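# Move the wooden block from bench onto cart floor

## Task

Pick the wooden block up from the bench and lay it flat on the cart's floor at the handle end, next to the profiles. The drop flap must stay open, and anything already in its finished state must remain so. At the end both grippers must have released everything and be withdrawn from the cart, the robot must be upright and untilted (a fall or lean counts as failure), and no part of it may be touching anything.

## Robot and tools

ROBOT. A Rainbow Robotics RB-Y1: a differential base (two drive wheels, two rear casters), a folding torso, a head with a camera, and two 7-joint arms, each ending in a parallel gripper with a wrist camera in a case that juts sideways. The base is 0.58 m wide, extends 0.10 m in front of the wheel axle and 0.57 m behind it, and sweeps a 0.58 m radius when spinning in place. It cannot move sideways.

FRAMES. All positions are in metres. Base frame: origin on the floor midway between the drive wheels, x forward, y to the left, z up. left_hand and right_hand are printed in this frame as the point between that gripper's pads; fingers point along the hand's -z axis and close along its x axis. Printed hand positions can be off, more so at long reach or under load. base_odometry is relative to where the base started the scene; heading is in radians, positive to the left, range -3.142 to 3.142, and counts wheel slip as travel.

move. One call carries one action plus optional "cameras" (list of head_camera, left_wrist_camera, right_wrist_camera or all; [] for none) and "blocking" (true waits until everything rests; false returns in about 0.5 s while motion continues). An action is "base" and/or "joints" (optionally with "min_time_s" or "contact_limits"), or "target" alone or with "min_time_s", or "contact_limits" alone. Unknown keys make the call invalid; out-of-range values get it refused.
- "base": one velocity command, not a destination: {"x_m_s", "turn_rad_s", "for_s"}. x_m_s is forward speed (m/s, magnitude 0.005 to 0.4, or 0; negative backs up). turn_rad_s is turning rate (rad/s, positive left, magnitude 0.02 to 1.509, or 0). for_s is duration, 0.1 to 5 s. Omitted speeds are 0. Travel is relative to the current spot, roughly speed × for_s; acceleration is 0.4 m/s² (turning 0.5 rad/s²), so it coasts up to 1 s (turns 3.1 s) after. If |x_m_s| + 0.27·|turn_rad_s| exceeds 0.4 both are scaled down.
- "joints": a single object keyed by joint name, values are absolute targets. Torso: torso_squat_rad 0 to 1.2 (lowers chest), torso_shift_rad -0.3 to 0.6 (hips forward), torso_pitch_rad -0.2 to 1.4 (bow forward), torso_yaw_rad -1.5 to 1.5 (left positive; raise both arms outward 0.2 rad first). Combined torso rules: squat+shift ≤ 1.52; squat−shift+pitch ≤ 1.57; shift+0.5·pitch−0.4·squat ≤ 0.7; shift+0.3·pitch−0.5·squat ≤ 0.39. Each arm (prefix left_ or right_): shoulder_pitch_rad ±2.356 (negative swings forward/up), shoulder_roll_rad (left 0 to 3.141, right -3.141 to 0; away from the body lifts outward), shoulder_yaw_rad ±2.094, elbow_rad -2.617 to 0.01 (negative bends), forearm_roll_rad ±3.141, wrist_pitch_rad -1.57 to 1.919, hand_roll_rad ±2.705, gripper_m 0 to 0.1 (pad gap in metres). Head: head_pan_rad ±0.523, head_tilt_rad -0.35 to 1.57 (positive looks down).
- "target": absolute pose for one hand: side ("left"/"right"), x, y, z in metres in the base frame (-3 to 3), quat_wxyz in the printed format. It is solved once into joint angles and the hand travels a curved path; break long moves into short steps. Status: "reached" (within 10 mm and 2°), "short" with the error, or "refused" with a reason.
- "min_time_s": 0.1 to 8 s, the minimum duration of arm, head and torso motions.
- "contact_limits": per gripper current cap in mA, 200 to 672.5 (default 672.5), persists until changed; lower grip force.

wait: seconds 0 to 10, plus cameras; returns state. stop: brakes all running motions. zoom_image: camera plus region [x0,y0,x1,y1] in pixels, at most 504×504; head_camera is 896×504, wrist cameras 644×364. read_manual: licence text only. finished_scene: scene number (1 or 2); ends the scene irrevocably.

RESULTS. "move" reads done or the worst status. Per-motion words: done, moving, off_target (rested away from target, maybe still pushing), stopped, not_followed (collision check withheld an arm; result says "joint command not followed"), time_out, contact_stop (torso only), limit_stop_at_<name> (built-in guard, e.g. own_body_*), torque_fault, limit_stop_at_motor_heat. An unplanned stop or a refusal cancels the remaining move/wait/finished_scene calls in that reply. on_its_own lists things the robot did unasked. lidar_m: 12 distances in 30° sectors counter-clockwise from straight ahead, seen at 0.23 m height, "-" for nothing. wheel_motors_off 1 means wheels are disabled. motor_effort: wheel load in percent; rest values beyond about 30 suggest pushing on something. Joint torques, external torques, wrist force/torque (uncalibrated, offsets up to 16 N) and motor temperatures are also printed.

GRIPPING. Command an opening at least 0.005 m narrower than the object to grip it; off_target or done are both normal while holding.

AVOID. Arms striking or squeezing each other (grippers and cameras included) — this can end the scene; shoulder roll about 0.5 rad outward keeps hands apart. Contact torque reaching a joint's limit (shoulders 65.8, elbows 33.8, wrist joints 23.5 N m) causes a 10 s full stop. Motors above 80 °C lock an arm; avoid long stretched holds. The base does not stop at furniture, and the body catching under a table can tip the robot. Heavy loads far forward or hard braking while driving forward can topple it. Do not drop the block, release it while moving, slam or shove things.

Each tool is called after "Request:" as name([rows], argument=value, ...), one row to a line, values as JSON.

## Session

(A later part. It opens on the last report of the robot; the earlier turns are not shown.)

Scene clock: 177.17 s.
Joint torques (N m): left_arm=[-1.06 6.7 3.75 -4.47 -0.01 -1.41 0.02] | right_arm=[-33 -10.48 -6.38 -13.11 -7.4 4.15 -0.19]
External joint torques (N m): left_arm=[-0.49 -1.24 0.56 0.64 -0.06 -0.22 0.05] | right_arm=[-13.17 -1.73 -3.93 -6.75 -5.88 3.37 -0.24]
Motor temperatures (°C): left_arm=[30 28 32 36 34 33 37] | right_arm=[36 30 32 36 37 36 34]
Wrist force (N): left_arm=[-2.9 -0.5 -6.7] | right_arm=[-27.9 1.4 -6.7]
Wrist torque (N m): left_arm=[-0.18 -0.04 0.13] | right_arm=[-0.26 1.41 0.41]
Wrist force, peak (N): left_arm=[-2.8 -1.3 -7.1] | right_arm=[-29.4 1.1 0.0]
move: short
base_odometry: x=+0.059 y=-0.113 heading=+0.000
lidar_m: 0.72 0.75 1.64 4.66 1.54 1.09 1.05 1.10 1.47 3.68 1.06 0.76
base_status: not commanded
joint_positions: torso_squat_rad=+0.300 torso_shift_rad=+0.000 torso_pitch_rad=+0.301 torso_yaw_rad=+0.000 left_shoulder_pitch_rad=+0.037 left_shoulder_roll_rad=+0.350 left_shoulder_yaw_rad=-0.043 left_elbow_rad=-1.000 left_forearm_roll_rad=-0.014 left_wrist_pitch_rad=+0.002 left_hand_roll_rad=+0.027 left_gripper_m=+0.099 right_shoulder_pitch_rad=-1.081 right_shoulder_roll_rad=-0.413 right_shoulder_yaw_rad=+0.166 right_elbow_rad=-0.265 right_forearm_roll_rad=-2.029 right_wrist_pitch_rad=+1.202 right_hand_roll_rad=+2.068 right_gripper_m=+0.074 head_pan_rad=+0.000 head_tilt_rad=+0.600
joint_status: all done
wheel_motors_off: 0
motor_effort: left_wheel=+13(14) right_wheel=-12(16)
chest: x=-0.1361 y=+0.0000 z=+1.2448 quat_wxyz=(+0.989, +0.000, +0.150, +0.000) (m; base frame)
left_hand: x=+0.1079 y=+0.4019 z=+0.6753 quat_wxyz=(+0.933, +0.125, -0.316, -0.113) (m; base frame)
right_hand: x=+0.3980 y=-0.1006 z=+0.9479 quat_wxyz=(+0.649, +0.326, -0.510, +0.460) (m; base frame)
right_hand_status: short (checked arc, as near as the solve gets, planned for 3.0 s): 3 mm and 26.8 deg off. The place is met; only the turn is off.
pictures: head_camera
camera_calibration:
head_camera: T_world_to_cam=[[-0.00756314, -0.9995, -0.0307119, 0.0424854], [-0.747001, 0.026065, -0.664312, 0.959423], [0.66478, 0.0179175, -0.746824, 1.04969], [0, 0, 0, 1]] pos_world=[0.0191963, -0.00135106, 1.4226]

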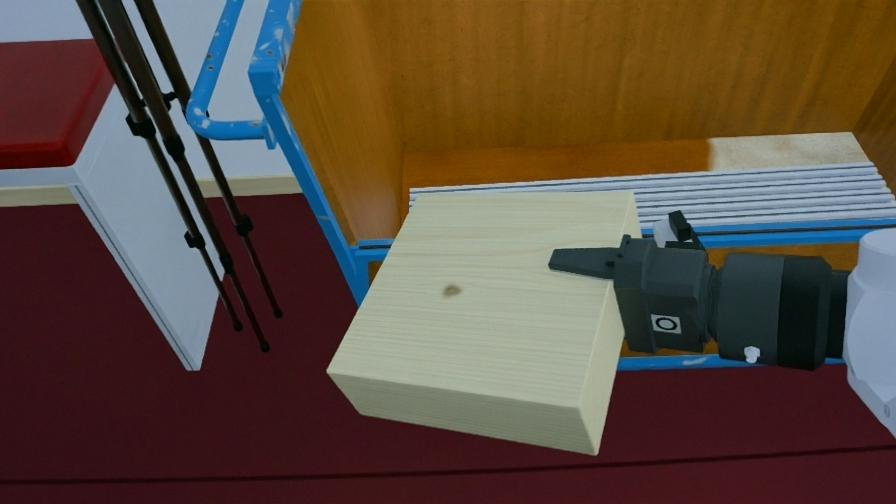

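Request:
move(base={"x_m_s": -0.15, "for_s": 0.7}, cameras=[])

Request:
move(target={"side": "right", "x": 0.38, "y": -0.1, "z": 0.97, "quat_wxyz": [0.6533, 0.2706, -0.6533, 0.2706]}, min_time_s=2, cameras=[])

Request:
move(target={"side": "right", "x": 0.4, "y": -0.15, "z": 1.03, "quat_wxyz": [0.7071, 0, -0.7071, 0]}, min_time_s=2, cameras=["head_camera"])

Scene clock: 187.43 s.
Joint torques (N m): left_arm=[-0.84 6.74 3.95 -4.69 -0.09 -1.54 -0.03] | right_arm=[-31.8 -9.59 -6.78 -13.51 -7.51 3.81 -0.21]
External joint torques (N m): left_arm=[-0.27 -1.2 0.77 0.42 -0.14 -0.35 0] | right_arm=[-11.97 -0.84 -4.34 -7.15 -6 3.03 -0.26]
Motor temperatures (°C): left_arm=[30 28 32 36 34 33 37] | right_arm=[36 30 32 35 37 37 34]
Wrist force (N): left_arm=[-2.9 -0.2 -5.7] | right_arm=[-27.3 1.7 -6.7]
Wrist torque (N m): left_arm=[-0.20 0.00 0.13] | right_arm=[-0.20 1.42 0.42]
Wrist force, peak (N): left_arm=[-2.8 -0.5 -7.2] | right_arm=[-29.0 2.6 -6.4]
move: done
base_odometry: x=-0.046 y=-0.113 heading=+0.001
lidar_m: 0.82 1.19 1.70 4.20 1.40 0.99 0.94 0.98 1.32 3.33 1.22 0.87
base_status: done (sent for 0.7 of 0.7 s)
joint_positions: torso_squat_rad=+0.300 torso_shift_rad=+0.000 torso_pitch_rad=+0.301 torso_yaw_rad=+0.000 left_shoulder_pitch_rad=+0.037 left_shoulder_roll_rad=+0.350 left_shoulder_yaw_rad=-0.043 left_elbow_rad=-1.000 left_forearm_roll_rad=-0.014 left_wrist_pitch_rad=+0.002 left_hand_roll_rad=+0.027 left_gripper_m=+0.099 right_shoulder_pitch_rad=-1.081 right_shoulder_roll_rad=-0.413 right_shoulder_yaw_rad=+0.167 right_elbow_rad=-0.265 right_forearm_roll_rad=-2.029 right_wrist_pitch_rad=+1.202 right_hand_roll_rad=+2.068 right_gripper_m=+0.074 head_pan_rad=+0.000 head_tilt_rad=+0.600
joint_status: not commanded
wheel_motors_off: 0
motor_effort: left_wheel=+13(29) right_wheel=-13(33)
chest: x=-0.1361 y=+0.0000 z=+1.2448 quat_wxyz=(+0.989, +0.000, +0.150, +0.000) (m; base frame)
left_hand: x=+0.1079 y=+0.4019 z=+0.6752 quat_wxyz=(+0.934, +0.125, -0.316, -0.113) (m; base frame)
right_hand: x=+0.3981 y=-0.1006 z=+0.9479 quat_wxyz=(+0.649, +0.326, -0.510, +0.461) (m; base frame)
pictures: none
No camera images: "cameras" was empty.

Scene clock: 189.77 s.
Joint torques (N m): left_arm=[-0.87 6.73 3.75 -4.74 0 -1.48 0] | right_arm=[-24.41 -0.69 -7.43 -20.59 -6.43 3.59 -0.8]
External joint torques (N m): left_arm=[-0.3 -1.21 0.56 0.38 -0.04 -0.29 0.02] | right_arm=[-11.05 4.04 -4.72 -11.71 -5.24 2.9 -0.85]
Motor temperatures (°C): left_arm=[30 28 32 36 34 33 37] | right_arm=[36 30 32 35 37 37 34]
Wrist force (N): left_arm=[-3.2 -0.6 -6.2] | right_arm=[-28.7 1.6 0.6]
Wrist torque (N m): left_arm=[-0.17 -0.05 0.12] | right_arm=[-0.12 1.55 0.42]
Wrist force, peak (N): left_arm=[-3.8 -0.4 -6.8] | right_arm=[-29.3 1.5 -6.1]
move: done
base_odometry: x=-0.046 y=-0.113 heading=+0.001
lidar_m: 0.83 1.19 1.69 4.19 1.39 0.98 0.93 0.98 1.33 3.34 1.21 0.85
base_status: not commanded
joint_positions: torso_squat_rad=+0.300 torso_shift_rad=+0.000 torso_pitch_rad=+0.301 torso_yaw_rad=+0.000 left_shoulder_pitch_rad=+0.037 left_shoulder_roll_rad=+0.350 left_shoulder_yaw_rad=-0.043 left_elbow_rad=-1.000 left_forearm_roll_rad=-0.014 left_wrist_pitch_rad=+0.002 left_hand_roll_rad=+0.027 left_gripper_m=+0.099 right_shoulder_pitch_rad=-0.511 right_shoulder_roll_rad=-0.267 right_shoulder_yaw_rad=+0.028 right_elbow_rad=-1.113 right_forearm_roll_rad=-2.140 right_wrist_pitch_rad=+0.747 right_hand_roll_rad=+1.972 right_gripper_m=+0.074 head_pan_rad=+0.000 head_tilt_rad=+0.600
joint_status: all done
wheel_motors_off: 0
motor_effort: left_wheel=+12(13) right_wheel=-14(15)
chest: x=-0.1361 y=+0.0001 z=+1.2448 quat_wxyz=(+0.989, +0.000, +0.150, +0.000) (m; base frame)
left_hand: x=+0.1079 y=+0.4019 z=+0.6752 quat_wxyz=(+0.934, +0.125, -0.316, -0.113) (m; base frame)
right_hand: x=+0.3789 y=-0.1010 z=+0.9674 quat_wxyz=(+0.653, +0.271, -0.653, +0.270) (m; base frame)
right_hand_status: reached (checked arc, planned for 2.0 s): 3 mm and 0.0 deg off.
pictures: none
No camera images: "cameras" was empty.

Scene clock: 192.10 s.
Joint torques (N m): left_arm=[-1.1 6.52 4.09 -4.8 -0.07 -1.52 -0.08] | right_arm=[-22.59 3.71 0.77 -24.99 1.28 3.45 -0.32]
External joint torques (N m): left_arm=[-0.53 -1.41 0.91 0.32 -0.11 -0.33 -0.05] | right_arm=[-11.53 2.74 0.59 -14.76 0.87 2.7 -0.37]
Motor temperatures (°C): left_arm=[30 28 31 36 34 33 37] | right_arm=[36 30 32 35 37 37 34]
Wrist force (N): left_arm=[-3.3 0.3 -6.3] | right_arm=[-28.5 1.3 -0.4]
Wrist torque (N m): left_arm=[-0.27 -0.02 0.18] | right_arm=[-0.14 1.53 0.42]
Wrist force, peak (N): left_arm=[-3.0 -0.7 -7.2] | right_arm=[-29.8 2.2 0.1]
move: done
base_odometry: x=-0.046 y=-0.113 heading=+0.001
lidar_m: 0.82 1.19 1.70 4.19 1.39 0.99 0.94 0.98 1.33 3.35 1.22 0.87
base_status: not commanded
joint_positions: torso_squat_rad=+0.300 torso_shift_rad=+0.000 torso_pitch_rad=+0.301 torso_yaw_rad=+0.000 left_shoulder_pitch_rad=+0.037 left_shoulder_roll_rad=+0.350 left_shoulder_yaw_rad=-0.043 left_elbow_rad=-1.000 left_forearm_roll_rad=-0.014 left_wrist_pitch_rad=+0.002 left_hand_roll_rad=+0.027 left_gripper_m=+0.099 right_shoulder_pitch_rad=-0.317 right_shoulder_roll_rad=-0.001 right_shoulder_yaw_rad=+0.111 right_elbow_rad=-1.640 right_forearm_roll_rad=-1.957 right_wrist_pitch_rad=-0.228 right_hand_roll_rad=+1.980 right_gripper_m=+0.074 head_pan_rad=+0.000 head_tilt_rad=+0.600
joint_status: all done
wheel_motors_off: 0
motor_effort: left_wheel=+12(13) right_wheel=-13(15)
chest: x=-0.1361 y=+0.0001 z=+1.2448 quat_wxyz=(+0.989, +0.000, +0.150, +0.000) (m; base frame)
left_hand: x=+0.1079 y=+0.4019 z=+0.6752 quat_wxyz=(+0.934, +0.125, -0.316, -0.113) (m; base frame)
right_hand: x=+0.3990 y=-0.1513 z=+1.0276 quat_wxyz=(+0.714, +0.002, -0.700, +0.003) (m; base frame)
right_hand_status: reached (checked arc, planned for 2.0 s): 3 mm and 1.2 deg off.
pictures: head_camera
camera_calibration:
head_camera: T_world_to_cam=[[-0.00756753, -0.9995, -0.0307104, 0.0425841], [-0.747095, 0.0260647, -0.664207, 0.959348], [0.664675, 0.0179171, -0.746918, 1.04976], [0, 0, 0, 1]] pos_world=[0.0192963, -0.00125106, 1.4226]

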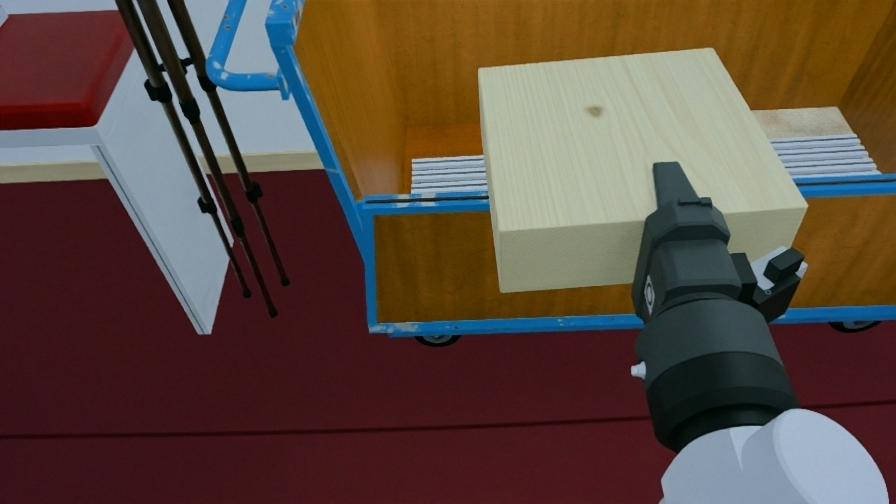

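Request:
move(joints={"right_shoulder_pitch_rad": -0.32, "right_shoulder_roll_rad": -0.05, "right_shoulder_yaw_rad": 0.1, "right_elbow_rad": -1.6, "right_forearm_roll_rad": -1.96, "right_wrist_pitch_rad": 0, "right_hand_roll_rad": 1.98}, min_time_s=1.5, cameras=[])

Request:
move(joints={"right_forearm_roll_rad": 1.0, "right_hand_roll_rad": -0.98}, min_time_s=4, cameras=["head_camera"])

Request:
move(target={"side": "right", "x": 0.4, "y": -0.15, "z": 0.95, "quat_wxyz": [0.6533, 0.2706, -0.6533, 0.2706]}, min_time_s=3, cameras=["head_camera"])

Scene clock: 195.57 s.
Joint torques (N m): left_arm=[-0.88 6.67 4.27 -4.76 -0.05 -1.42 -0.08] | right_arm=[-22.64 0.75 -2.75 -23.97 -1.06 3.2 -0.44]
External joint torques (N m): left_arm=[-0.31 -1.26 1.08 0.35 -0.1 -0.23 -0.05] | right_arm=[-11.6 0.46 -2.35 -13.73 -1.09 2.53 -0.49]
Motor temperatures (°C): left_arm=[30 28 31 36 34 33 37] | right_arm=[36 30 32 35 37 37 34]
Wrist force (N): left_arm=[-2.8 -0.6 -6.1] | right_arm=[-28.2 2.8 0.5]
Wrist torque (N m): left_arm=[-0.19 -0.01 0.13] | right_arm=[-0.02 1.56 0.43]
Wrist force, peak (N): left_arm=[-3.5 0.0 -7.5] | right_arm=[-29.3 3.4 0.7]
move: done
base_odometry: x=-0.046 y=-0.113 heading=+0.001
lidar_m: 0.81 1.20 1.70 4.20 1.41 0.99 0.94 0.99 1.32 3.35 1.21 0.86
base_status: not commanded
joint_positions: torso_squat_rad=+0.300 torso_shift_rad=+0.000 torso_pitch_rad=+0.301 torso_yaw_rad=+0.000 left_shoulder_pitch_rad=+0.037 left_shoulder_roll_rad=+0.350 left_shoulder_yaw_rad=-0.043 left_elbow_rad=-1.000 left_forearm_roll_rad=-0.014 left_wrist_pitch_rad=+0.002 left_hand_roll_rad=+0.027 left_gripper_m=+0.099 right_shoulder_pitch_rad=-0.317 right_shoulder_roll_rad=-0.050 right_shoulder_yaw_rad=+0.100 right_elbow_rad=-1.597 right_forearm_roll_rad=-1.960 right_wrist_pitch_rad=-0.001 right_hand_roll_rad=+1.980 right_gripper_m=+0.074 head_pan_rad=+0.000 head_tilt_rad=+0.600
joint_status: all done
wheel_motors_off: 0
motor_effort: left_wheel=+13(13) right_wheel=-14(15)
chest: x=-0.1361 y=+0.0001 z=+1.2448 quat_wxyz=(+0.989, +0.000, +0.150, +0.000) (m; base frame)
left_hand: x=+0.1079 y=+0.4019 z=+0.6752 quat_wxyz=(+0.934, +0.125, -0.316, -0.113) (m; base frame)
right_hand: x=+0.3954 y=-0.1233 z=+1.0244 quat_wxyz=(+0.694, +0.055, -0.712, +0.091) (m; base frame)
pictures: none
No camera images: "cameras" was empty.

Scene clock: 199.87 s.
Joint torques (N m): left_arm=[-0.89 6.84 3.89 -4.64 0 -1.49 -0.02] | right_arm=[-22.3 0.51 -2.78 -23.83 -0.46 -4.68 -0.58]
External joint torques (N m): left_arm=[-0.32 -1.1 0.7 0.48 -0.04 -0.3 0] | right_arm=[-11.25 0.3 -2.39 -13.61 -0.57 -3.7 -0.63]
Motor temperatures (°C): left_arm=[30 28 31 36 34 33 37] | right_arm=[36 30 32 36 37 37 34]
Wrist force (N): left_arm=[-3.3 -0.8 -7.1] | right_arm=[-28.4 2.8 0.6]
Wrist torque (N m): left_arm=[-0.17 -0.06 0.16] | right_arm=[-0.01 1.53 0.45]
Wrist force, peak (N): left_arm=[-3.3 -0.8 -7.1] | right_arm=[-29.5 2.5 0.3]
move: done
base_odometry: x=-0.046 y=-0.113 heading=+0.001
lidar_m: 0.81 1.20 1.70 4.20 1.41 0.99 0.94 0.98 1.31 3.34 1.20 0.87
base_status: not commanded
joint_positions: torso_squat_rad=+0.300 torso_shift_rad=+0.000 torso_pitch_rad=+0.301 torso_yaw_rad=+0.000 left_shoulder_pitch_rad=+0.037 left_shoulder_roll_rad=+0.350 left_shoulder_yaw_rad=-0.043 left_elbow_rad=-1.000 left_forearm_roll_rad=-0.014 left_wrist_pitch_rad=+0.002 left_hand_roll_rad=+0.027 left_gripper_m=+0.099 right_shoulder_pitch_rad=-0.317 right_shoulder_roll_rad=-0.050 right_shoulder_yaw_rad=+0.100 right_elbow_rad=-1.597 right_forearm_roll_rad=+1.000 right_wrist_pitch_rad=+0.001 right_hand_roll_rad=-0.980 right_gripper_m=+0.074 head_pan_rad=+0.000 head_tilt_rad=+0.600
joint_status: all done
wheel_motors_off: 0
motor_effort: left_wheel=+13(14) right_wheel=-13(15)
chest: x=-0.1361 y=+0.0001 z=+1.2448 quat_wxyz=(+0.989, +0.000, +0.150, +0.000) (m; base frame)
left_hand: x=+0.1079 y=+0.4019 z=+0.6752 quat_wxyz=(+0.934, +0.125, -0.316, -0.113) (m; base frame)
right_hand: x=+0.3954 y=-0.1234 z=+1.0243 quat_wxyz=(+0.694, +0.055, -0.712, +0.091) (m; base frame)
pictures: head_camera
camera_calibration:
head_camera: T_world_to_cam=[[-0.00756753, -0.9995, -0.0307104, 0.0425841], [-0.747095, 0.0260647, -0.664207, 0.959348], [0.664675, 0.0179171, -0.746918, 1.04976], [0, 0, 0, 1]] pos_world=[0.0192963, -0.00125106, 1.4226]

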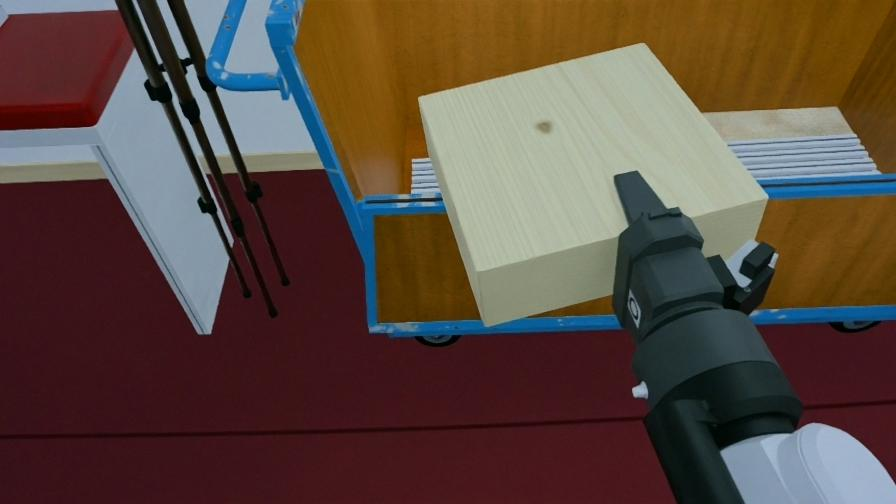

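Scene clock: 203.20 s.
Joint torques (N m): left_arm=[-1.07 6.66 3.95 -4.79 -0.01 -1.39 -0.01] | right_arm=[-27.81 -8.42 -9.14 -17.58 -6.3 -5.01 -0.73]
External joint torques (N m): left_arm=[-0.5 -1.28 0.76 0.32 -0.05 -0.2 0.02] | right_arm=[-12.87 -0.68 -5.86 -9.78 -5.13 -3.98 -0.78]
Motor temperatures (°C): left_arm=[30 28 31 36 34 33 37] | right_arm=[36 30 32 36 37 37 34]
Wrist force (N): left_arm=[-2.4 -0.2 -6.4] | right_arm=[-28.3 1.2 -1.2]
Wrist torque (N m): left_arm=[-0.22 0.05 0.13] | right_arm=[-0.14 1.56 0.43]
Wrist force, peak (N): left_arm=[-3.3 -0.9 -7.0] | right_arm=[-29.9 0.8 -1.8]
move: done
base_odometry: x=-0.046 y=-0.113 heading=+0.001
lidar_m: 0.82 1.17 1.70 4.19 1.39 0.97 0.94 0.99 1.32 3.34 1.22 0.87
base_status: not commanded
joint_positions: torso_squat_rad=+0.300 torso_shift_rad=+0.000 torso_pitch_rad=+0.301 torso_yaw_rad=+0.000 left_shoulder_pitch_rad=+0.037 left_shoulder_roll_rad=+0.350 left_shoulder_yaw_rad=-0.043 left_elbow_rad=-1.000 left_forearm_roll_rad=-0.014 left_wrist_pitch_rad=+0.002 left_hand_roll_rad=+0.027 left_gripper_m=+0.099 right_shoulder_pitch_rad=-0.650 right_shoulder_roll_rad=-0.378 right_shoulder_yaw_rad=+0.070 right_elbow_rad=-0.780 right_forearm_roll_rad=+0.764 right_wrist_pitch_rad=-0.886 right_hand_roll_rad=-0.998 right_gripper_m=+0.074 head_pan_rad=+0.000 head_tilt_rad=+0.600
joint_status: all done
wheel_motors_off: 0
motor_effort: left_wheel=+12(13) right_wheel=-12(14)
chest: x=-0.1361 y=+0.0001 z=+1.2448 quat_wxyz=(+0.989, +0.000, +0.150, +0.000) (m; base frame)
left_hand: x=+0.1079 y=+0.4019 z=+0.6752 quat_wxyz=(+0.934, +0.125, -0.316, -0.113) (m; base frame)
right_hand: x=+0.3981 y=-0.1503 z=+0.9477 quat_wxyz=(+0.659, +0.268, -0.650, +0.269) (m; base frame)
right_hand_status: reached (checked arc, planned for 3.0 s): 3 mm and 0.8 deg off.
pictures: head_camera
camera_calibration:
head_camera: T_world_to_cam=[[-0.00756753, -0.9995, -0.0307104, 0.0425841], [-0.747095, 0.0260647, -0.664207, 0.959348], [0.664675, 0.0179171, -0.746918, 1.04976], [0, 0, 0, 1]] pos_world=[0.0192963, -0.00125106, 1.4226]

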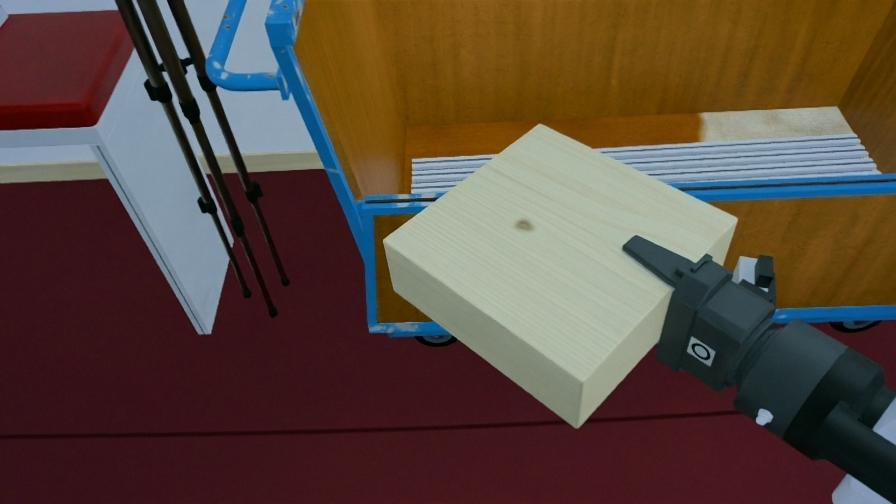

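Request:
move(base={"x_m_s": -0.15, "for_s": 1.3}, cameras=[])

Request:
move(joints={"torso_squat_rad": 0.5, "torso_shift_rad": 0.2, "torso_pitch_rad": 0.7, "right_shoulder_pitch_rad": -1.05, "left_elbow_rad": -0.6, "head_tilt_rad": 0.3}, min_time_s=3, cameras=["head_camera"])

Request:
move(target={"side": "right", "x": 0.42, "y": -0.1, "z": 0.8, "quat_wxyz": [0.5, 0.5, -0.5, 0.5]}, min_time_s=3, cameras=["head_camera"])

Scene clock: 210.07 s.
Joint torques (N m): left_arm=[-0.96 6.56 4.11 -4.77 -0.08 -1.49 -0.06] | right_arm=[-27.55 -8.29 -9.26 -17.94 -6.27 -4.89 -0.73]
External joint torques (N m): left_arm=[-0.39 -1.38 0.92 0.35 -0.12 -0.3 -0.04] | right_arm=[-12.6 -0.55 -5.98 -10.14 -5.1 -3.84 -0.78]
Motor temperatures (°C): left_arm=[30 28 31 36 34 32 37] | right_arm=[36 30 32 35 37 37 34]
Wrist force (N): left_arm=[-2.8 -0.5 -6.2] | right_arm=[-28.3 0.6 -0.3]
Wrist torque (N m): left_arm=[-0.21 -0.02 0.12] | right_arm=[-0.20 1.47 0.45]
Wrist force, peak (N): left_arm=[-3.7 -0.6 -7.1] | right_arm=[-29.5 -0.7 -1.6]
move: done
base_odometry: x=-0.241 y=-0.114 heading=+0.002
lidar_m: 1.02 1.34 1.83 3.30 1.11 0.78 0.76 0.79 1.07 2.67 2.65 1.07
base_status: done (sent for 1.3 of 1.3 s)
joint_positions: torso_squat_rad=+0.300 torso_shift_rad=+0.000 torso_pitch_rad=+0.301 torso_yaw_rad=+0.000 left_shoulder_pitch_rad=+0.037 left_shoulder_roll_rad=+0.350 left_shoulder_yaw_rad=-0.043 left_elbow_rad=-1.000 left_forearm_roll_rad=-0.014 left_wrist_pitch_rad=+0.002 left_hand_roll_rad=+0.027 left_gripper_m=+0.099 right_shoulder_pitch_rad=-0.650 right_shoulder_roll_rad=-0.378 right_shoulder_yaw_rad=+0.070 right_elbow_rad=-0.780 right_forearm_roll_rad=+0.764 right_wrist_pitch_rad=-0.886 right_hand_roll_rad=-0.998 right_gripper_m=+0.074 head_pan_rad=+0.000 head_tilt_rad=+0.600
joint_status: not commanded
wheel_motors_off: 0
motor_effort: left_wheel=+12(30) right_wheel=-13(35)
chest: x=-0.1361 y=+0.0001 z=+1.2448 quat_wxyz=(+0.989, +0.000, +0.150, +0.000) (m; base frame)
left_hand: x=+0.1079 y=+0.4019 z=+0.6752 quat_wxyz=(+0.934, +0.125, -0.316, -0.113) (m; base frame)
right_hand: x=+0.3981 y=-0.1503 z=+0.9477 quat_wxyz=(+0.659, +0.268, -0.650, +0.269) (m; base frame)
pictures: none
No camera images: "cameras" was empty.

Scene clock: 213.37 s.
Joint torques (N m): left_arm=[12.95 5.75 2.39 3.61 -0.11 0.12 0.07] | right_arm=[-29.01 -6.67 -8.55 -18.19 -6.28 -5.35 -0.71]
External joint torques (N m): left_arm=[-1.11 -1.41 0.74 0.63 -0.13 -0.13 0.06] | right_arm=[-14.09 -0.58 -5.81 -10.25 -5.17 -4.21 -0.77]
Motor temperatures (°C): left_arm=[30 28 31 36 34 32 37] | right_arm=[36 30 32 35 37 37 34]
Wrist force (N): left_arm=[2.0 0.1 -7.6] | right_arm=[-28.0 -0.8 0.5]
Wrist torque (N m): left_arm=[-0.22 0.24 0.07] | right_arm=[-0.26 1.53 0.44]
Wrist force, peak (N): left_arm=[2.9 0.3 -7.9] | right_arm=[-29.3 -1.2 0.5]
move: done
base_odometry: x=-0.241 y=-0.114 heading=+0.002
lidar_m: 1.02 1.35 1.82 3.30 1.11 0.79 0.75 0.79 1.06 2.67 2.66 1.08
base_status: not commanded
joint_positions: torso_squat_rad=+0.500 torso_shift_rad=+0.201 torso_pitch_rad=+0.701 torso_yaw_rad=+0.000 left_shoulder_pitch_rad=+0.037 left_shoulder_roll_rad=+0.350 left_shoulder_yaw_rad=-0.043 left_elbow_rad=-0.600 left_forearm_roll_rad=-0.014 left_wrist_pitch_rad=+0.002 left_hand_roll_rad=+0.027 left_gripper_m=+0.099 right_shoulder_pitch_rad=-1.047 right_shoulder_roll_rad=-0.378 right_shoulder_yaw_rad=+0.069 right_elbow_rad=-0.780 right_forearm_roll_rad=+0.764 right_wrist_pitch_rad=-0.886 right_hand_roll_rad=-0.998 right_gripper_m=+0.074 head_pan_rad=+0.000 head_tilt_rad=+0.300
joint_status: all done
wheel_motors_off: 0
motor_effort: left_wheel=+6(14) right_wheel=-8(15)
chest: x=+0.0940 y=+0.0001 z=+1.1190 quat_wxyz=(+0.939, +0.000, +0.343, +0.000) (m; base frame)
left_hand: x=-0.0907 y=+0.4505 z=+0.5072 quat_wxyz=(+0.983, +0.128, +0.072, -0.113) (m; base frame)
right_hand: x=+0.6327 y=-0.0668 z=+0.8003 quat_wxyz=(+0.641, +0.331, -0.632, +0.282) (m; base frame)
pictures: head_camera
camera_calibration:
head_camera: T_world_to_cam=[[-0.0106035, -0.9995, -0.0297966, 0.0391258], [-0.809882, 0.0260619, -0.586014, 0.982822], [0.586498, 0.0179179, -0.809753, 0.822814], [0, 0, 0, 1]] pos_world=[0.313806, -0.00125107, 1.24339]

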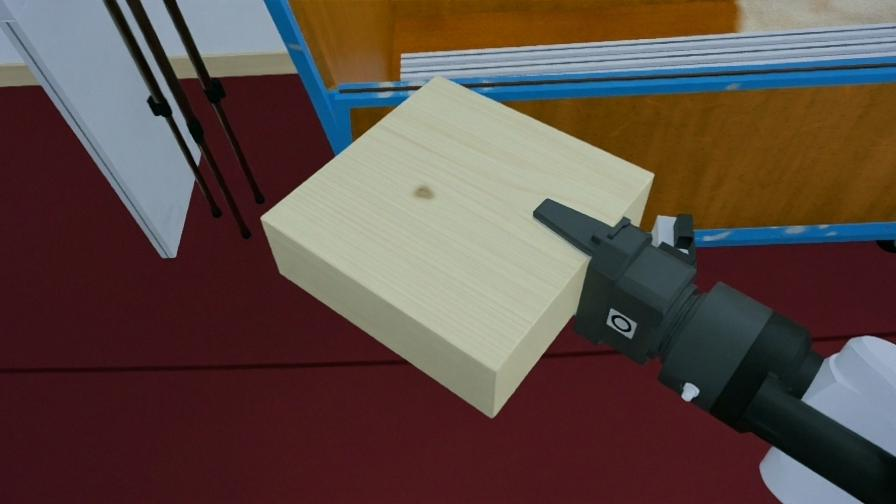

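Scene clock: 216.70 s.
Joint torques (N m): left_arm=[12.95 5.8 2.28 3.73 -0.09 0.08 -0.11] | right_arm=[-13.19 -7.65 -6.57 -13.81 -7.83 -4.48 -0.8]
External joint torques (N m): left_arm=[-1.1 -1.36 0.62 0.75 -0.11 -0.17 -0.12] | right_arm=[-4.77 1.17 -1.86 -7.6 -6.18 -3.57 -0.85]
Motor temperatures (°C): left_arm=[30 28 31 36 34 32 37] | right_arm=[36 30 32 35 37 37 34]
Wrist force (N): left_arm=[1.9 -0.2 -7.6] | right_arm=[-28.3 0.1 0.1]
Wrist torque (N m): left_arm=[-0.20 0.26 0.06] | right_arm=[-0.13 1.60 0.44]
Wrist force, peak (N): left_arm=[2.3 -0.6 -8.5] | right_arm=[-29.2 1.4 0.6]
move: done
base_odometry: x=-0.241 y=-0.114 heading=+0.002
lidar_m: 1.02 1.35 1.82 3.30 1.11 0.79 0.75 0.79 1.05 2.68 2.64 1.08
base_status: not commanded
joint_positions: torso_squat_rad=+0.500 torso_shift_rad=+0.200 torso_pitch_rad=+0.701 torso_yaw_rad=+0.000 left_shoulder_pitch_rad=+0.037 left_shoulder_roll_rad=+0.350 left_shoulder_yaw_rad=-0.043 left_elbow_rad=-0.600 left_forearm_roll_rad=-0.014 left_wrist_pitch_rad=+0.002 left_hand_roll_rad=+0.027 left_gripper_m=+0.099 right_shoulder_pitch_rad=-0.727 right_shoulder_roll_rad=-0.641 right_shoulder_yaw_rad=+0.225 right_elbow_rad=-1.133 right_forearm_roll_rad=+0.870 right_wrist_pitch_rad=-1.421 right_hand_roll_rad=-1.076 right_gripper_m=+0.074 head_pan_rad=+0.000 head_tilt_rad=+0.300
joint_status: all done
wheel_motors_off: 0
motor_effort: left_wheel=+6(7) right_wheel=-8(11)
chest: x=+0.0939 y=+0.0001 z=+1.1190 quat_wxyz=(+0.939, +0.000, +0.343, +0.000) (m; base frame)
left_hand: x=-0.0907 y=+0.4505 z=+0.5072 quat_wxyz=(+0.983, +0.128, +0.072, -0.113) (m; base frame)
right_hand: x=+0.4195 y=-0.1005 z=+0.7989 quat_wxyz=(+0.501, +0.500, -0.499, +0.500) (m; base frame)
right_hand_status: reached (checked arc, planned for 3.0 s): 1 mm and 0.1 deg off.
pictures: head_camera
camera_calibration:
head_camera: T_world_to_cam=[[-0.0106004, -0.9995, -0.0297999, 0.0391309], [-0.809752, 0.0260652, -0.586193, 0.982981], [0.586677, 0.0179167, -0.809623, 0.822736], [0, 0, 0, 1]] pos_world=[0.313706, -0.00125106, 1.24349]

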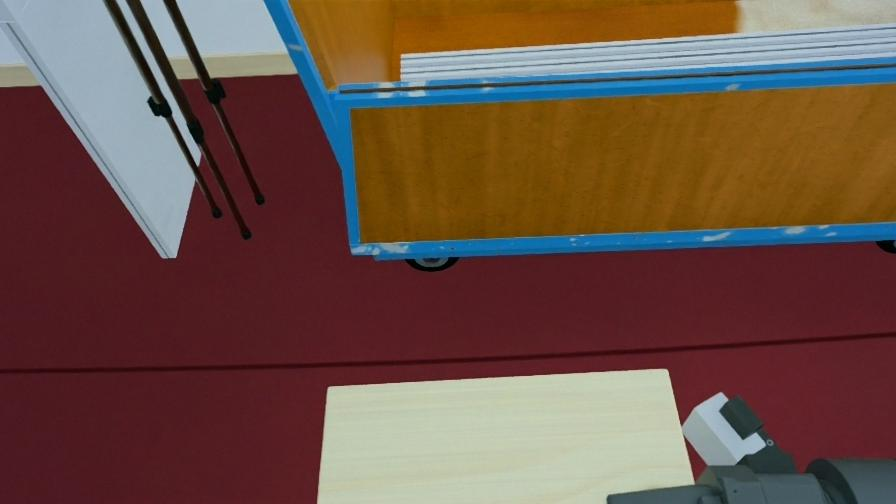

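Request:
move(joints={"torso_squat_rad": 0.6, "torso_shift_rad": 0.35, "torso_pitch_rad": 1.1, "right_shoulder_pitch_rad": -1.127, "head_tilt_rad": 0.0}, min_time_s=3, cameras=[])

Request:
move(target={"side": "right", "x": 0.5, "y": -0.12, "z": 0.76, "quat_wxyz": [0.5, 0.5, -0.5, 0.5]}, min_time_s=3, cameras=["head_camera"])

Scene clock: 221.90 s.
Joint torques (N m): left_arm=[21.05 3.34 1.54 6.93 -0.11 0.82 -0.02] | right_arm=[-16.68 -4.23 -6.01 -14.07 -7.86 -4.63 -0.64]
External joint torques (N m): left_arm=[-1.55 -0.9 0.65 0.2 -0.12 -0.16 -0.05] | right_arm=[-7.97 2.34 -2.14 -7.36 -6.25 -3.68 -0.69]
Motor temperatures (°C): left_arm=[31 28 31 36 34 32 37] | right_arm=[36 30 32 35 37 37 34]
Wrist force (N): left_arm=[4.4 0.7 -6.9] | right_arm=[-28.5 -0.2 3.2]
Wrist torque (N m): left_arm=[-0.28 0.39 0.04] | right_arm=[-0.19 1.52 0.43]
Wrist force, peak (N): left_arm=[4.6 0.1 -7.5] | right_arm=[-29.1 -0.3 2.6]
move: done
base_odometry: x=-0.241 y=-0.114 heading=+0.002
lidar_m: 1.02 1.35 1.81 3.29 1.11 0.79 0.75 0.79 1.05 2.67 2.66 1.07
base_status: not commanded
joint_positions: torso_squat_rad=+0.600 torso_shift_rad=+0.350 torso_pitch_rad=+1.101 torso_yaw_rad=+0.000 left_shoulder_pitch_rad=+0.037 left_shoulder_roll_rad=+0.350 left_shoulder_yaw_rad=-0.043 left_elbow_rad=-0.600 left_forearm_roll_rad=-0.014 left_wrist_pitch_rad=+0.002 left_hand_roll_rad=+0.027 left_gripper_m=+0.099 right_shoulder_pitch_rad=-1.125 right_shoulder_roll_rad=-0.641 right_shoulder_yaw_rad=+0.225 right_elbow_rad=-1.133 right_forearm_roll_rad=+0.870 right_wrist_pitch_rad=-1.421 right_hand_roll_rad=-1.076 right_gripper_m=+0.074 head_pan_rad=+0.000 head_tilt_rad=+0.000
joint_status: all done
wheel_motors_off: 0
motor_effort: left_wheel=+2(8) right_wheel=-1(10)
chest: x=+0.2462 y=+0.0000 z=+0.9633 quat_wxyz=(+0.852, +0.000, +0.523, +0.000) (m; base frame)
left_hand: x=-0.1621 y=+0.4505 z=+0.4717 quat_wxyz=(+0.949, +0.103, +0.266, -0.136) (m; base frame)
right_hand: x=+0.5695 y=-0.0385 z=+0.6276 quat_wxyz=(+0.458, +0.553, -0.497, +0.487) (m; base frame)
pictures: none
No camera images: "cameras" was empty.

Scene clock: 225.23 s.
Joint torques (N m): left_arm=[21.19 3.28 1.57 6.7 0.02 0.86 -0.06] | right_arm=[-3.78 -7.07 -9.01 -14.72 -8.55 -2.09 -0.74]
External joint torques (N m): left_arm=[-1.41 -0.96 0.68 -0.03 0.02 -0.12 -0.09] | right_arm=[-3 1.35 -3.08 -8.11 -6.85 -1.68 -0.79]
Motor temperatures (°C): left_arm=[31 28 31 36 34 32 37] | right_arm=[35 30 32 35 37 37 34]
Wrist force (N): left_arm=[4.0 0.2 -7.0] | right_arm=[-28.9 0.2 0.3]
Wrist torque (N m): left_arm=[-0.16 0.32 0.05] | right_arm=[-0.19 1.50 0.41]
Wrist force, peak (N): left_arm=[4.2 0.4 -7.7] | right_arm=[-29.6 -1.0 2.5]
move: done
base_odometry: x=-0.241 y=-0.114 heading=+0.002
lidar_m: 1.02 1.35 1.82 3.31 1.11 0.78 0.74 0.79 1.06 2.66 2.66 1.07
base_status: not commanded
joint_positions: torso_squat_rad=+0.600 torso_shift_rad=+0.350 torso_pitch_rad=+1.101 torso_yaw_rad=+0.000 left_shoulder_pitch_rad=+0.037 left_shoulder_roll_rad=+0.350 left_shoulder_yaw_rad=-0.043 left_elbow_rad=-0.600 left_forearm_roll_rad=-0.014 left_wrist_pitch_rad=+0.002 left_hand_roll_rad=+0.027 left_gripper_m=+0.099 right_shoulder_pitch_rad=-0.471 right_shoulder_roll_rad=-0.957 right_shoulder_yaw_rad=-0.156 right_elbow_rad=-2.045 right_forearm_roll_rad=+0.739 right_wrist_pitch_rad=-1.156 right_hand_roll_rad=-1.354 right_gripper_m=+0.074 head_pan_rad=+0.000 head_tilt_rad=+0.000
joint_status: all done
wheel_motors_off: 0
motor_effort: left_wheel=+2(3) right_wheel=-3(4)
chest: x=+0.2462 y=+0.0000 z=+0.9633 quat_wxyz=(+0.852, +0.000, +0.523, +0.000) (m; base frame)
left_hand: x=-0.1621 y=+0.4505 z=+0.4717 quat_wxyz=(+0.949, +0.103, +0.266, -0.136) (m; base frame)
right_hand: x=+0.4999 y=-0.1198 z=+0.7590 quat_wxyz=(+0.497, +0.503, -0.498, +0.502) (m; base frame)
right_hand_status: reached (checked arc, planned for 3.0 s): 1 mm and 0.6 deg off.
pictures: head_camera
camera_calibration:
head_camera: T_world_to_cam=[[-0.0135637, -0.999502, -0.0285085, 0.034496], [-0.864133, 0.0260618, -0.502588, 0.946944], [0.50308, 0.0178182, -0.864056, 0.620179], [0, 0, 0, 1]] pos_world=[0.506754, -0.00125082, 1.01278]

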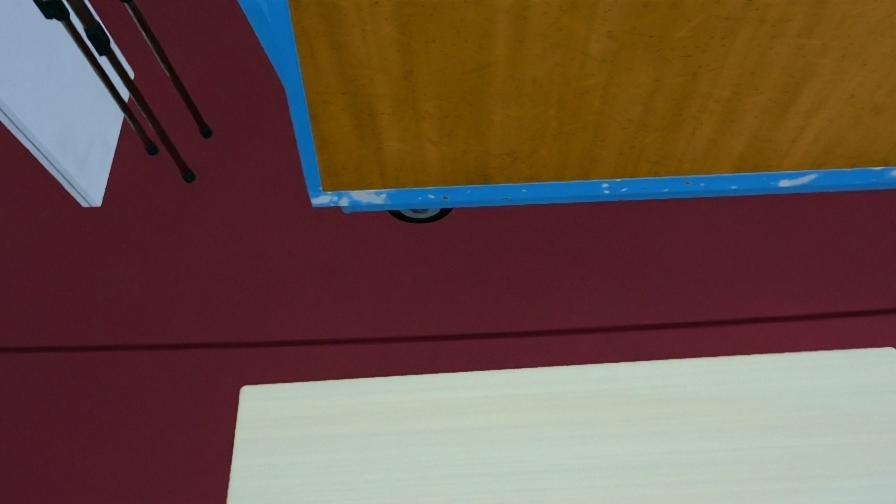

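Request:
move(base={"turn_rad_s": -0.4, "for_s": 3.925}, joints={"left_shoulder_roll_rad": 0.1, "left_elbow_rad": -0.5}, cameras=[])

Request:
move(base={"x_m_s": 0.15, "for_s": 1.75}, cameras=[])

Request:
move(base={"turn_rad_s": 0.4, "for_s": 3.925}, joints={"head_tilt_rad": -0.35}, cameras=["head_camera"])

Scene clock: 235.30 s.
Joint torques (N m): left_arm=[20.28 0.94 1.25 7.41 -0.03 0.94 -0.02] | right_arm=[-4.17 -6.54 -8.8 -14.08 -8.51 -2.11 -0.71]
External joint torques (N m): left_arm=[-2.31 -0.53 1.05 0.03 -0.02 -0.17 -0.06] | right_arm=[-3.39 1.87 -2.87 -7.48 -6.82 -1.7 -0.76]
Motor temperatures (°C): left_arm=[31 28 31 36 34 32 37] | right_arm=[35 30 32 34 38 37 34]
Wrist force (N): left_arm=[4.7 0.5 -7.0] | right_arm=[-28.6 0.4 0.5]
Wrist torque (N m): left_arm=[-0.22 0.41 0.04] | right_arm=[-0.16 1.55 0.43]
Wrist force, peak (N): left_arm=[4.1 -0.2 -8.2] | right_arm=[-29.3 0.7 -0.3]
move: done
base_odometry: x=-0.241 y=-0.113 heading=-1.570
lidar_m: 2.52 2.69 1.08 1.02 1.34 1.81 3.55 1.15 0.80 0.76 0.77 1.03
base_status: done (sent for 3.93 of 3.93 s)
joint_positions: torso_squat_rad=+0.600 torso_shift_rad=+0.350 torso_pitch_rad=+1.101 torso_yaw_rad=+0.000 left_shoulder_pitch_rad=+0.037 left_shoulder_roll_rad=+0.100 left_shoulder_yaw_rad=-0.043 left_elbow_rad=-0.500 left_forearm_roll_rad=-0.014 left_wrist_pitch_rad=+0.002 left_hand_roll_rad=+0.027 left_gripper_m=+0.099 right_shoulder_pitch_rad=-0.471 right_shoulder_roll_rad=-0.957 right_shoulder_yaw_rad=-0.156 right_elbow_rad=-2.045 right_forearm_roll_rad=+0.739 right_wrist_pitch_rad=-1.156 right_hand_roll_rad=-1.354 right_gripper_m=+0.074 head_pan_rad=+0.000 head_tilt_rad=+0.000
joint_status: all done
wheel_motors_off: 0
motor_effort: left_wheel=+15(34) right_wheel=-7(29)
chest: x=+0.2462 y=+0.0000 z=+0.9633 quat_wxyz=(+0.852, +0.000, +0.523, +0.000) (m; base frame)
left_hand: x=-0.2322 y=+0.2843 z=+0.4844 quat_wxyz=(+0.948, +0.025, +0.314, -0.040) (m; base frame)
right_hand: x=+0.4999 y=-0.1198 z=+0.7590 quat_wxyz=(+0.497, +0.503, -0.498, +0.502) (m; base frame)
pictures: none
No camera images: "cameras" was empty.

Scene clock: 237.80 s.
Joint torques (N m): left_arm=[20.94 0.87 1.56 7.24 -0.12 0.92 -0.03] | right_arm=[-4.68 -6.39 -8.57 -14.13 -8.47 -2.21 -0.62]
External joint torques (N m): left_arm=[-1.65 -0.6 1.36 -0.14 -0.11 -0.19 -0.07] | right_arm=[-3.9 2.03 -2.64 -7.53 -6.77 -1.8 -0.67]
Motor temperatures (°C): left_arm=[31 28 31 36 34 32 37] | right_arm=[35 30 32 34 38 37 34]
Wrist force (N): left_arm=[4.5 0.9 -6.3] | right_arm=[-28.7 0.3 0.4]
Wrist torque (N m): left_arm=[-0.25 0.39 0.08] | right_arm=[-0.20 1.57 0.44]
Wrist force, peak (N): left_arm=[4.7 1.6 -7.2] | right_arm=[-30.3 -1.6 0.4]
move: done
base_odometry: x=-0.241 y=-0.379 heading=-1.570
lidar_m: 2.50 2.68 1.09 1.03 1.05 2.04 3.47 1.11 0.79 0.74 0.76 1.02
base_status: done (sent for 1.77 of 1.77 s)
joint_positions: torso_squat_rad=+0.600 torso_shift_rad=+0.350 torso_pitch_rad=+1.101 torso_yaw_rad=+0.000 left_shoulder_pitch_rad=+0.037 left_shoulder_roll_rad=+0.100 left_shoulder_yaw_rad=-0.043 left_elbow_rad=-0.500 left_forearm_roll_rad=-0.014 left_wrist_pitch_rad=+0.002 left_hand_roll_rad=+0.027 left_gripper_m=+0.099 right_shoulder_pitch_rad=-0.471 right_shoulder_roll_rad=-0.957 right_shoulder_yaw_rad=-0.156 right_elbow_rad=-2.045 right_forearm_roll_rad=+0.739 right_wrist_pitch_rad=-1.156 right_hand_roll_rad=-1.354 right_gripper_m=+0.074 head_pan_rad=+0.000 head_tilt_rad=+0.000
joint_status: not commanded
wheel_motors_off: 0
motor_effort: left_wheel=+5(42) right_wheel=-6(21)
chest: x=+0.2462 y=+0.0000 z=+0.9633 quat_wxyz=(+0.852, +0.000, +0.523, +0.000) (m; base frame)
left_hand: x=-0.2321 y=+0.2843 z=+0.4844 quat_wxyz=(+0.948, +0.025, +0.314, -0.040) (m; base frame)
right_hand: x=+0.4999 y=-0.1198 z=+0.7589 quat_wxyz=(+0.497, +0.503, -0.498, +0.502) (m; base frame)
pictures: none
No camera images: "cameras" was empty.

Scene clock: 242.90 s.
Joint torques (N m): left_arm=[21.28 0.74 1.31 7.31 -0.06 1.03 0.08] | right_arm=[-4.88 -6.74 -8.48 -14.01 -8.36 -2.15 -0.75]
External joint torques (N m): left_arm=[-1.3 -0.72 1.11 -0.07 -0.05 -0.08 0.05] | right_arm=[-4.1 1.68 -2.55 -7.41 -6.66 -1.73 -0.8]
Motor temperatures (°C): left_arm=[31 28 31 36 34 32 37] | right_arm=[35 30 32 34 38 37 34]
Wrist force (N): left_arm=[4.8 1.1 -6.9] | right_arm=[-28.7 0.8 0.1]
Wrist torque (N m): left_arm=[-0.24 0.39 0.07] | right_arm=[-0.26 1.54 0.43]
Wrist force, peak (N): left_arm=[4.7 1.1 -7.6] | right_arm=[-29.2 -0.1 0.1]
move: done
base_odometry: x=-0.241 y=-0.379 heading=+0.003
lidar_m: 1.03 1.07 2.03 3.26 1.08 0.78 0.74 0.78 1.03 2.62 2.65 1.08
base_status: done (sent for 3.93 of 3.93 s)
joint_positions: torso_squat_rad=+0.600 torso_shift_rad=+0.350 torso_pitch_rad=+1.101 torso_yaw_rad=+0.000 left_shoulder_pitch_rad=+0.037 left_shoulder_roll_rad=+0.100 left_shoulder_yaw_rad=-0.043 left_elbow_rad=-0.500 left_forearm_roll_rad=-0.014 left_wrist_pitch_rad=+0.002 left_hand_roll_rad=+0.027 left_gripper_m=+0.099 right_shoulder_pitch_rad=-0.471 right_shoulder_roll_rad=-0.957 right_shoulder_yaw_rad=-0.156 right_elbow_rad=-2.045 right_forearm_roll_rad=+0.739 right_wrist_pitch_rad=-1.156 right_hand_roll_rad=-1.354 right_gripper_m=+0.074 head_pan_rad=+0.000 head_tilt_rad=-0.350
joint_status: all done
wheel_motors_off: 0
motor_effort: left_wheel=-7(32) right_wheel=+12(26)
chest: x=+0.2462 y=+0.0001 z=+0.9633 quat_wxyz=(+0.852, +0.000, +0.523, +0.000) (m; base frame)
left_hand: x=-0.2321 y=+0.2843 z=+0.4844 quat_wxyz=(+0.948, +0.025, +0.314, -0.040) (m; base frame)
right_hand: x=+0.4999 y=-0.1198 z=+0.7590 quat_wxyz=(+0.497, +0.503, -0.498, +0.502) (m; base frame)
pictures: head_camera
camera_calibration:
head_camera: T_world_to_cam=[[-0.00283301, -0.999502, -0.0314167, 0.0328295], [-0.639617, 0.025961, -0.768255, 1.12416], [0.768688, 0.0179182, -0.639373, 0.27237], [0, 0, 0, 1]] pos_world=[0.509755, -0.00125137, 1.03882]

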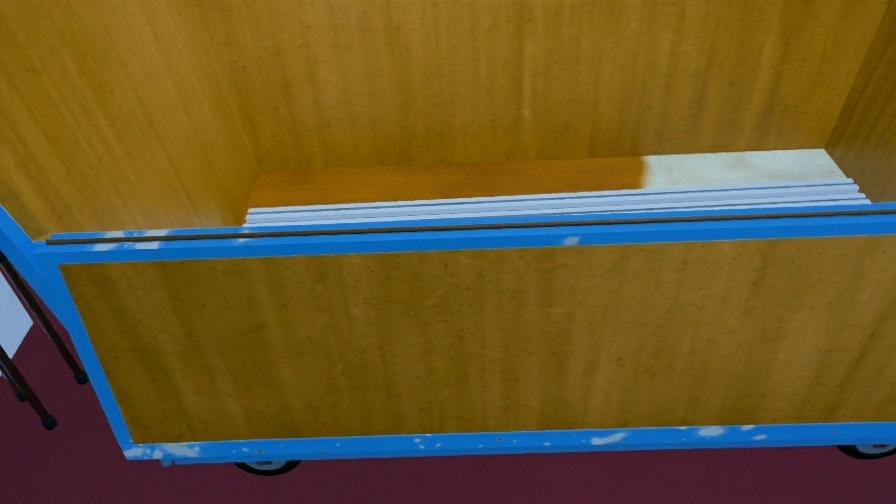

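Request:
move(base={"x_m_s": 0.2, "for_s": 3.3}, cameras=["head_camera"])

Scene clock: 248.70 s.
Joint torques (N m): left_arm=[20.88 0.82 1.06 7.28 -0.04 1.04 0.05] | right_arm=[-4.86 -6.56 -8.24 -14.29 -8.35 -2.21 -0.74]
External joint torques (N m): left_arm=[-1.71 -0.64 0.86 -0.1 -0.03 -0.07 0.01] | right_arm=[-4.08 1.85 -2.31 -7.69 -6.65 -1.79 -0.79]
Motor temperatures (°C): left_arm=[31 28 31 36 34 32 37] | right_arm=[35 30 32 34 38 37 34]
Wrist force (N): left_arm=[4.1 0.4 -6.3] | right_arm=[-28.3 0.8 0.2]
Wrist torque (N m): left_arm=[-0.21 0.35 0.08] | right_arm=[-0.20 1.53 0.43]
Wrist force, peak (N): left_arm=[5.2 1.7 -7.1] | right_arm=[-30.2 -0.6 0.3]
move: done
base_odometry: x=+0.419 y=-0.377 heading=+0.002
lidar_m: 0.37 0.38 0.53 4.07 2.05 1.46 1.39 1.47 1.95 4.92 0.55 0.39
base_status: done (sent for 3.3 of 3.3 s)
joint_positions: torso_squat_rad=+0.600 torso_shift_rad=+0.350 torso_pitch_rad=+1.101 torso_yaw_rad=+0.000 left_shoulder_pitch_rad=+0.037 left_shoulder_roll_rad=+0.100 left_shoulder_yaw_rad=-0.043 left_elbow_rad=-0.500 left_forearm_roll_rad=-0.014 left_wrist_pitch_rad=+0.002 left_hand_roll_rad=+0.027 left_gripper_m=+0.099 right_shoulder_pitch_rad=-0.471 right_shoulder_roll_rad=-0.957 right_shoulder_yaw_rad=-0.157 right_elbow_rad=-2.045 right_forearm_roll_rad=+0.739 right_wrist_pitch_rad=-1.156 right_hand_roll_rad=-1.354 right_gripper_m=+0.074 head_pan_rad=+0.000 head_tilt_rad=-0.350
joint_status: not commanded
wheel_motors_off: 0
motor_effort: left_wheel=-4(20) right_wheel=+3(44)
chest: x=+0.2462 y=+0.0001 z=+0.9633 quat_wxyz=(+0.852, +0.000, +0.523, +0.000) (m; base frame)
left_hand: x=-0.2321 y=+0.2843 z=+0.4843 quat_wxyz=(+0.948, +0.025, +0.314, -0.040) (m; base frame)
right_hand: x=+0.4998 y=-0.1198 z=+0.7590 quat_wxyz=(+0.497, +0.503, -0.498, +0.502) (m; base frame)
pictures: head_camera
camera_calibration:
head_camera: T_world_to_cam=[[-0.00289493, -0.9995, -0.0314952, 0.032943], [-0.63956, 0.0260622, -0.768299, 1.12417], [0.768736, 0.0179189, -0.639315, 0.272286], [0, 0, 0, 1]] pos_world=[0.509755, -0.00125107, 1.03882]

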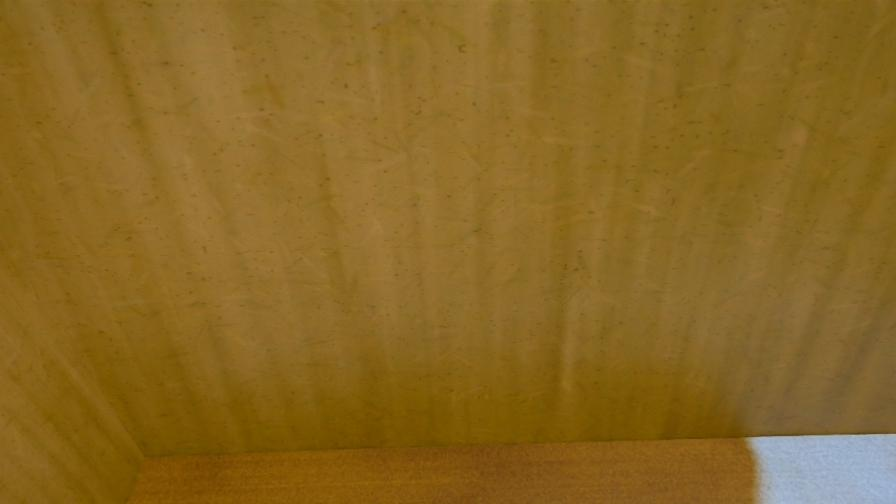

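Request:
move(joints={"head_tilt_rad": 0.35, "head_pan_rad": 0.3}, cameras=["head_camera"])

Scene clock: 250.57 s.
Joint torques (N m): left_arm=[20.89 1.16 0.92 7.27 -0.1 1 -0.01] | right_arm=[-5.47 -6.56 -8 -14.43 -8.31 -2.11 -0.64]
External joint torques (N m): left_arm=[-1.7 -0.3 0.72 -0.11 -0.09 -0.1 -0.05] | right_arm=[-4.69 1.85 -2.07 -7.83 -6.61 -1.69 -0.69]
Motor temperatures (°C): left_arm=[31 28 31 36 34 32 37] | right_arm=[34 30 32 34 38 37 34]
Wrist force (N): left_arm=[4.8 1.1 -6.3] | right_arm=[-28.4 0.8 0.7]
Wrist torque (N m): left_arm=[-0.30 0.41 0.06] | right_arm=[-0.21 1.57 0.43]
Wrist force, peak (N): left_arm=[4.6 1.0 -7.4] | right_arm=[-29.1 0.6 0.5]
move: done
base_odometry: x=+0.419 y=-0.377 heading=+0.002
lidar_m: 0.36 0.39 0.51 4.08 2.06 1.46 1.38 1.45 1.94 4.91 0.54 0.39
base_status: not commanded
joint_positions: torso_squat_rad=+0.600 torso_shift_rad=+0.350 torso_pitch_rad=+1.101 torso_yaw_rad=+0.000 left_shoulder_pitch_rad=+0.037 left_shoulder_roll_rad=+0.100 left_shoulder_yaw_rad=-0.043 left_elbow_rad=-0.500 left_forearm_roll_rad=-0.014 left_wrist_pitch_rad=+0.002 left_hand_roll_rad=+0.027 left_gripper_m=+0.099 right_shoulder_pitch_rad=-0.471 right_shoulder_roll_rad=-0.957 right_shoulder_yaw_rad=-0.157 right_elbow_rad=-2.045 right_forearm_roll_rad=+0.739 right_wrist_pitch_rad=-1.156 right_hand_roll_rad=-1.354 right_gripper_m=+0.074 head_pan_rad=+0.300 head_tilt_rad=+0.350
joint_status: all done
wheel_motors_off: 0
motor_effort: left_wheel=-4(5) right_wheel=+3(6)
chest: x=+0.2462 y=+0.0001 z=+0.9633 quat_wxyz=(+0.852, +0.000, +0.523, +0.000) (m; base frame)
left_hand: x=-0.2321 y=+0.2843 z=+0.4843 quat_wxyz=(+0.948, +0.025, +0.314, -0.040) (m; base frame)
right_hand: x=+0.4998 y=-0.1198 z=+0.7590 quat_wxyz=(+0.497, +0.503, -0.498, +0.502) (m; base frame)
pictures: head_camera
camera_calibration:
head_camera: T_world_to_cam=[[0.111024, -0.952052, -0.285081, 0.245723], [-0.981726, -0.060452, -0.180445, 0.664906], [0.154559, 0.299905, -0.941365, 0.851597], [0, 0, 0, 1]] pos_world=[0.493852, 0.018738, 0.991693]

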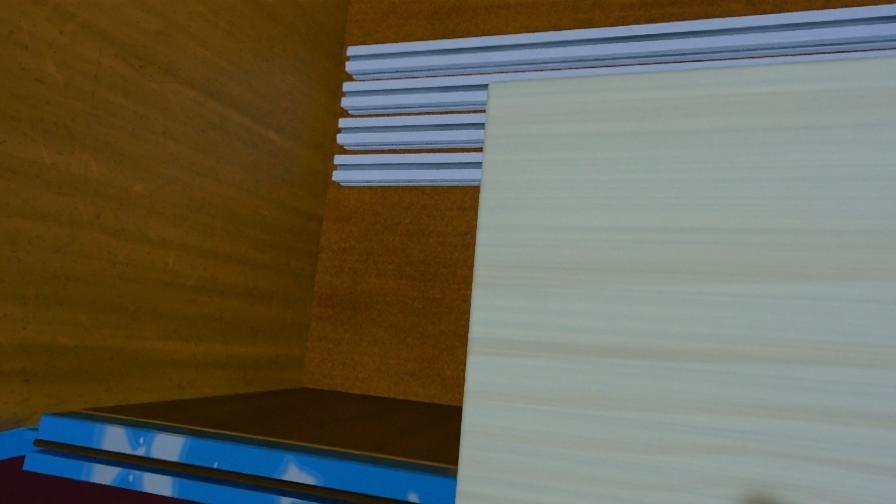

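Request:
move(joints={"head_tilt_rad": 0.9, "head_pan_rad": 0.0}, cameras=["head_camera", "right_wrist_camera"])

Scene clock: 254.50 s.
Joint torques (N m): left_arm=[20.9 0.92 1.2 7.36 -0.13 0.94 -0.07] | right_arm=[-5.18 -6.56 -8.27 -14.13 -8.3 -2.02 -0.68]
External joint torques (N m): left_arm=[-1.68 -0.55 1 -0.02 -0.12 -0.16 -0.1] | right_arm=[-4.4 1.86 -2.35 -7.53 -6.61 -1.61 -0.74]
Motor temperatures (°C): left_arm=[31 28 31 36 34 32 37] | right_arm=[34 30 32 34 38 37 34]
Wrist force (N): left_arm=[4.0 1.0 -6.5] | right_arm=[-28.6 0.1 -0.1]
Wrist torque (N m): left_arm=[-0.24 0.32 0.01] | right_arm=[-0.15 1.55 0.44]
Wrist force, peak (N): left_arm=[5.2 1.6 -7.1] | right_arm=[-29.2 0.9 0.4]
move: done
base_odometry: x=+0.419 y=-0.377 heading=+0.002
lidar_m: 0.37 0.38 0.53 4.08 2.07 1.46 1.40 1.46 1.95 4.92 0.56 0.39
base_status: not commanded
joint_positions: torso_squat_rad=+0.600 torso_shift_rad=+0.350 torso_pitch_rad=+1.101 torso_yaw_rad=+0.000 left_shoulder_pitch_rad=+0.037 left_shoulder_roll_rad=+0.100 left_shoulder_yaw_rad=-0.043 left_elbow_rad=-0.500 left_forearm_roll_rad=-0.014 left_wrist_pitch_rad=+0.002 left_hand_roll_rad=+0.027 left_gripper_m=+0.099 right_shoulder_pitch_rad=-0.471 right_shoulder_roll_rad=-0.957 right_shoulder_yaw_rad=-0.157 right_elbow_rad=-2.045 right_forearm_roll_rad=+0.739 right_wrist_pitch_rad=-1.156 right_hand_roll_rad=-1.354 right_gripper_m=+0.074 head_pan_rad=+0.000 head_tilt_rad=+0.900
joint_status: all done
wheel_motors_off: 0
motor_effort: left_wheel=-4(5) right_wheel=+4(6)
chest: x=+0.2462 y=+0.0001 z=+0.9633 quat_wxyz=(+0.852, +0.000, +0.523, +0.000) (m; base frame)
left_hand: x=-0.2321 y=+0.2843 z=+0.4843 quat_wxyz=(+0.948, +0.025, +0.314, -0.040) (m; base frame)
right_hand: x=+0.4998 y=-0.1198 z=+0.7590 quat_wxyz=(+0.497, +0.503, -0.498, +0.502) (m; base frame)
pictures: head_camera, right_wrist_camera
camera_calibration:
head_camera: T_world_to_cam=[[-0.0307639, -0.999501, -0.00709983, 0.0198289], [-0.930897, 0.0260642, 0.364351, 0.0793448], [-0.363984, 0.0178181, -0.931235, 1.06643], [0, 0, 0, 1]] pos_world=[0.462638, -0.00125081, 0.964332]
right_wrist_camera: T_world_to_cam=[[0.0285076, 0.0293454, -0.999163, 0.746381], [-0.855981, -0.515492, -0.0395624, 0.423193], [-0.516221, 0.856392, 0.0104237, 0.424872], [0, 0, 0, 1]] pos_world=[0.560295, -0.167607, 0.75807]

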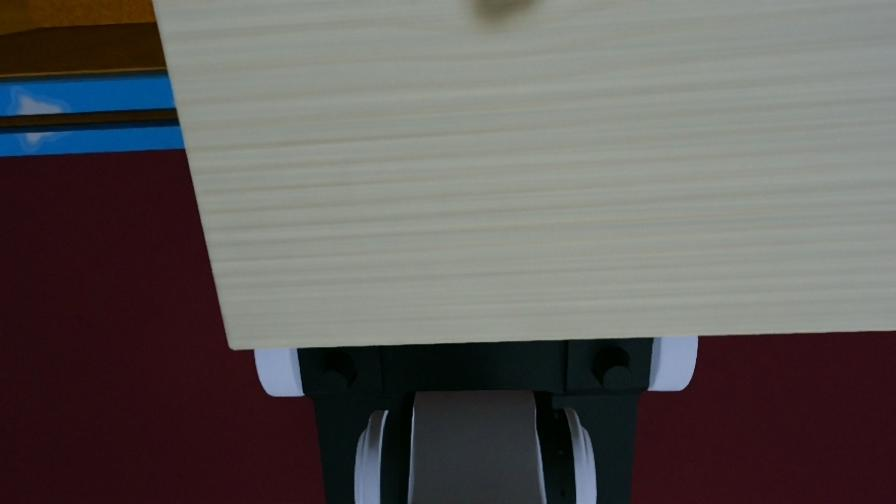

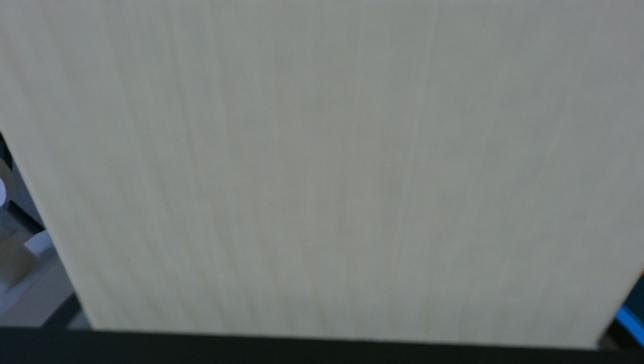

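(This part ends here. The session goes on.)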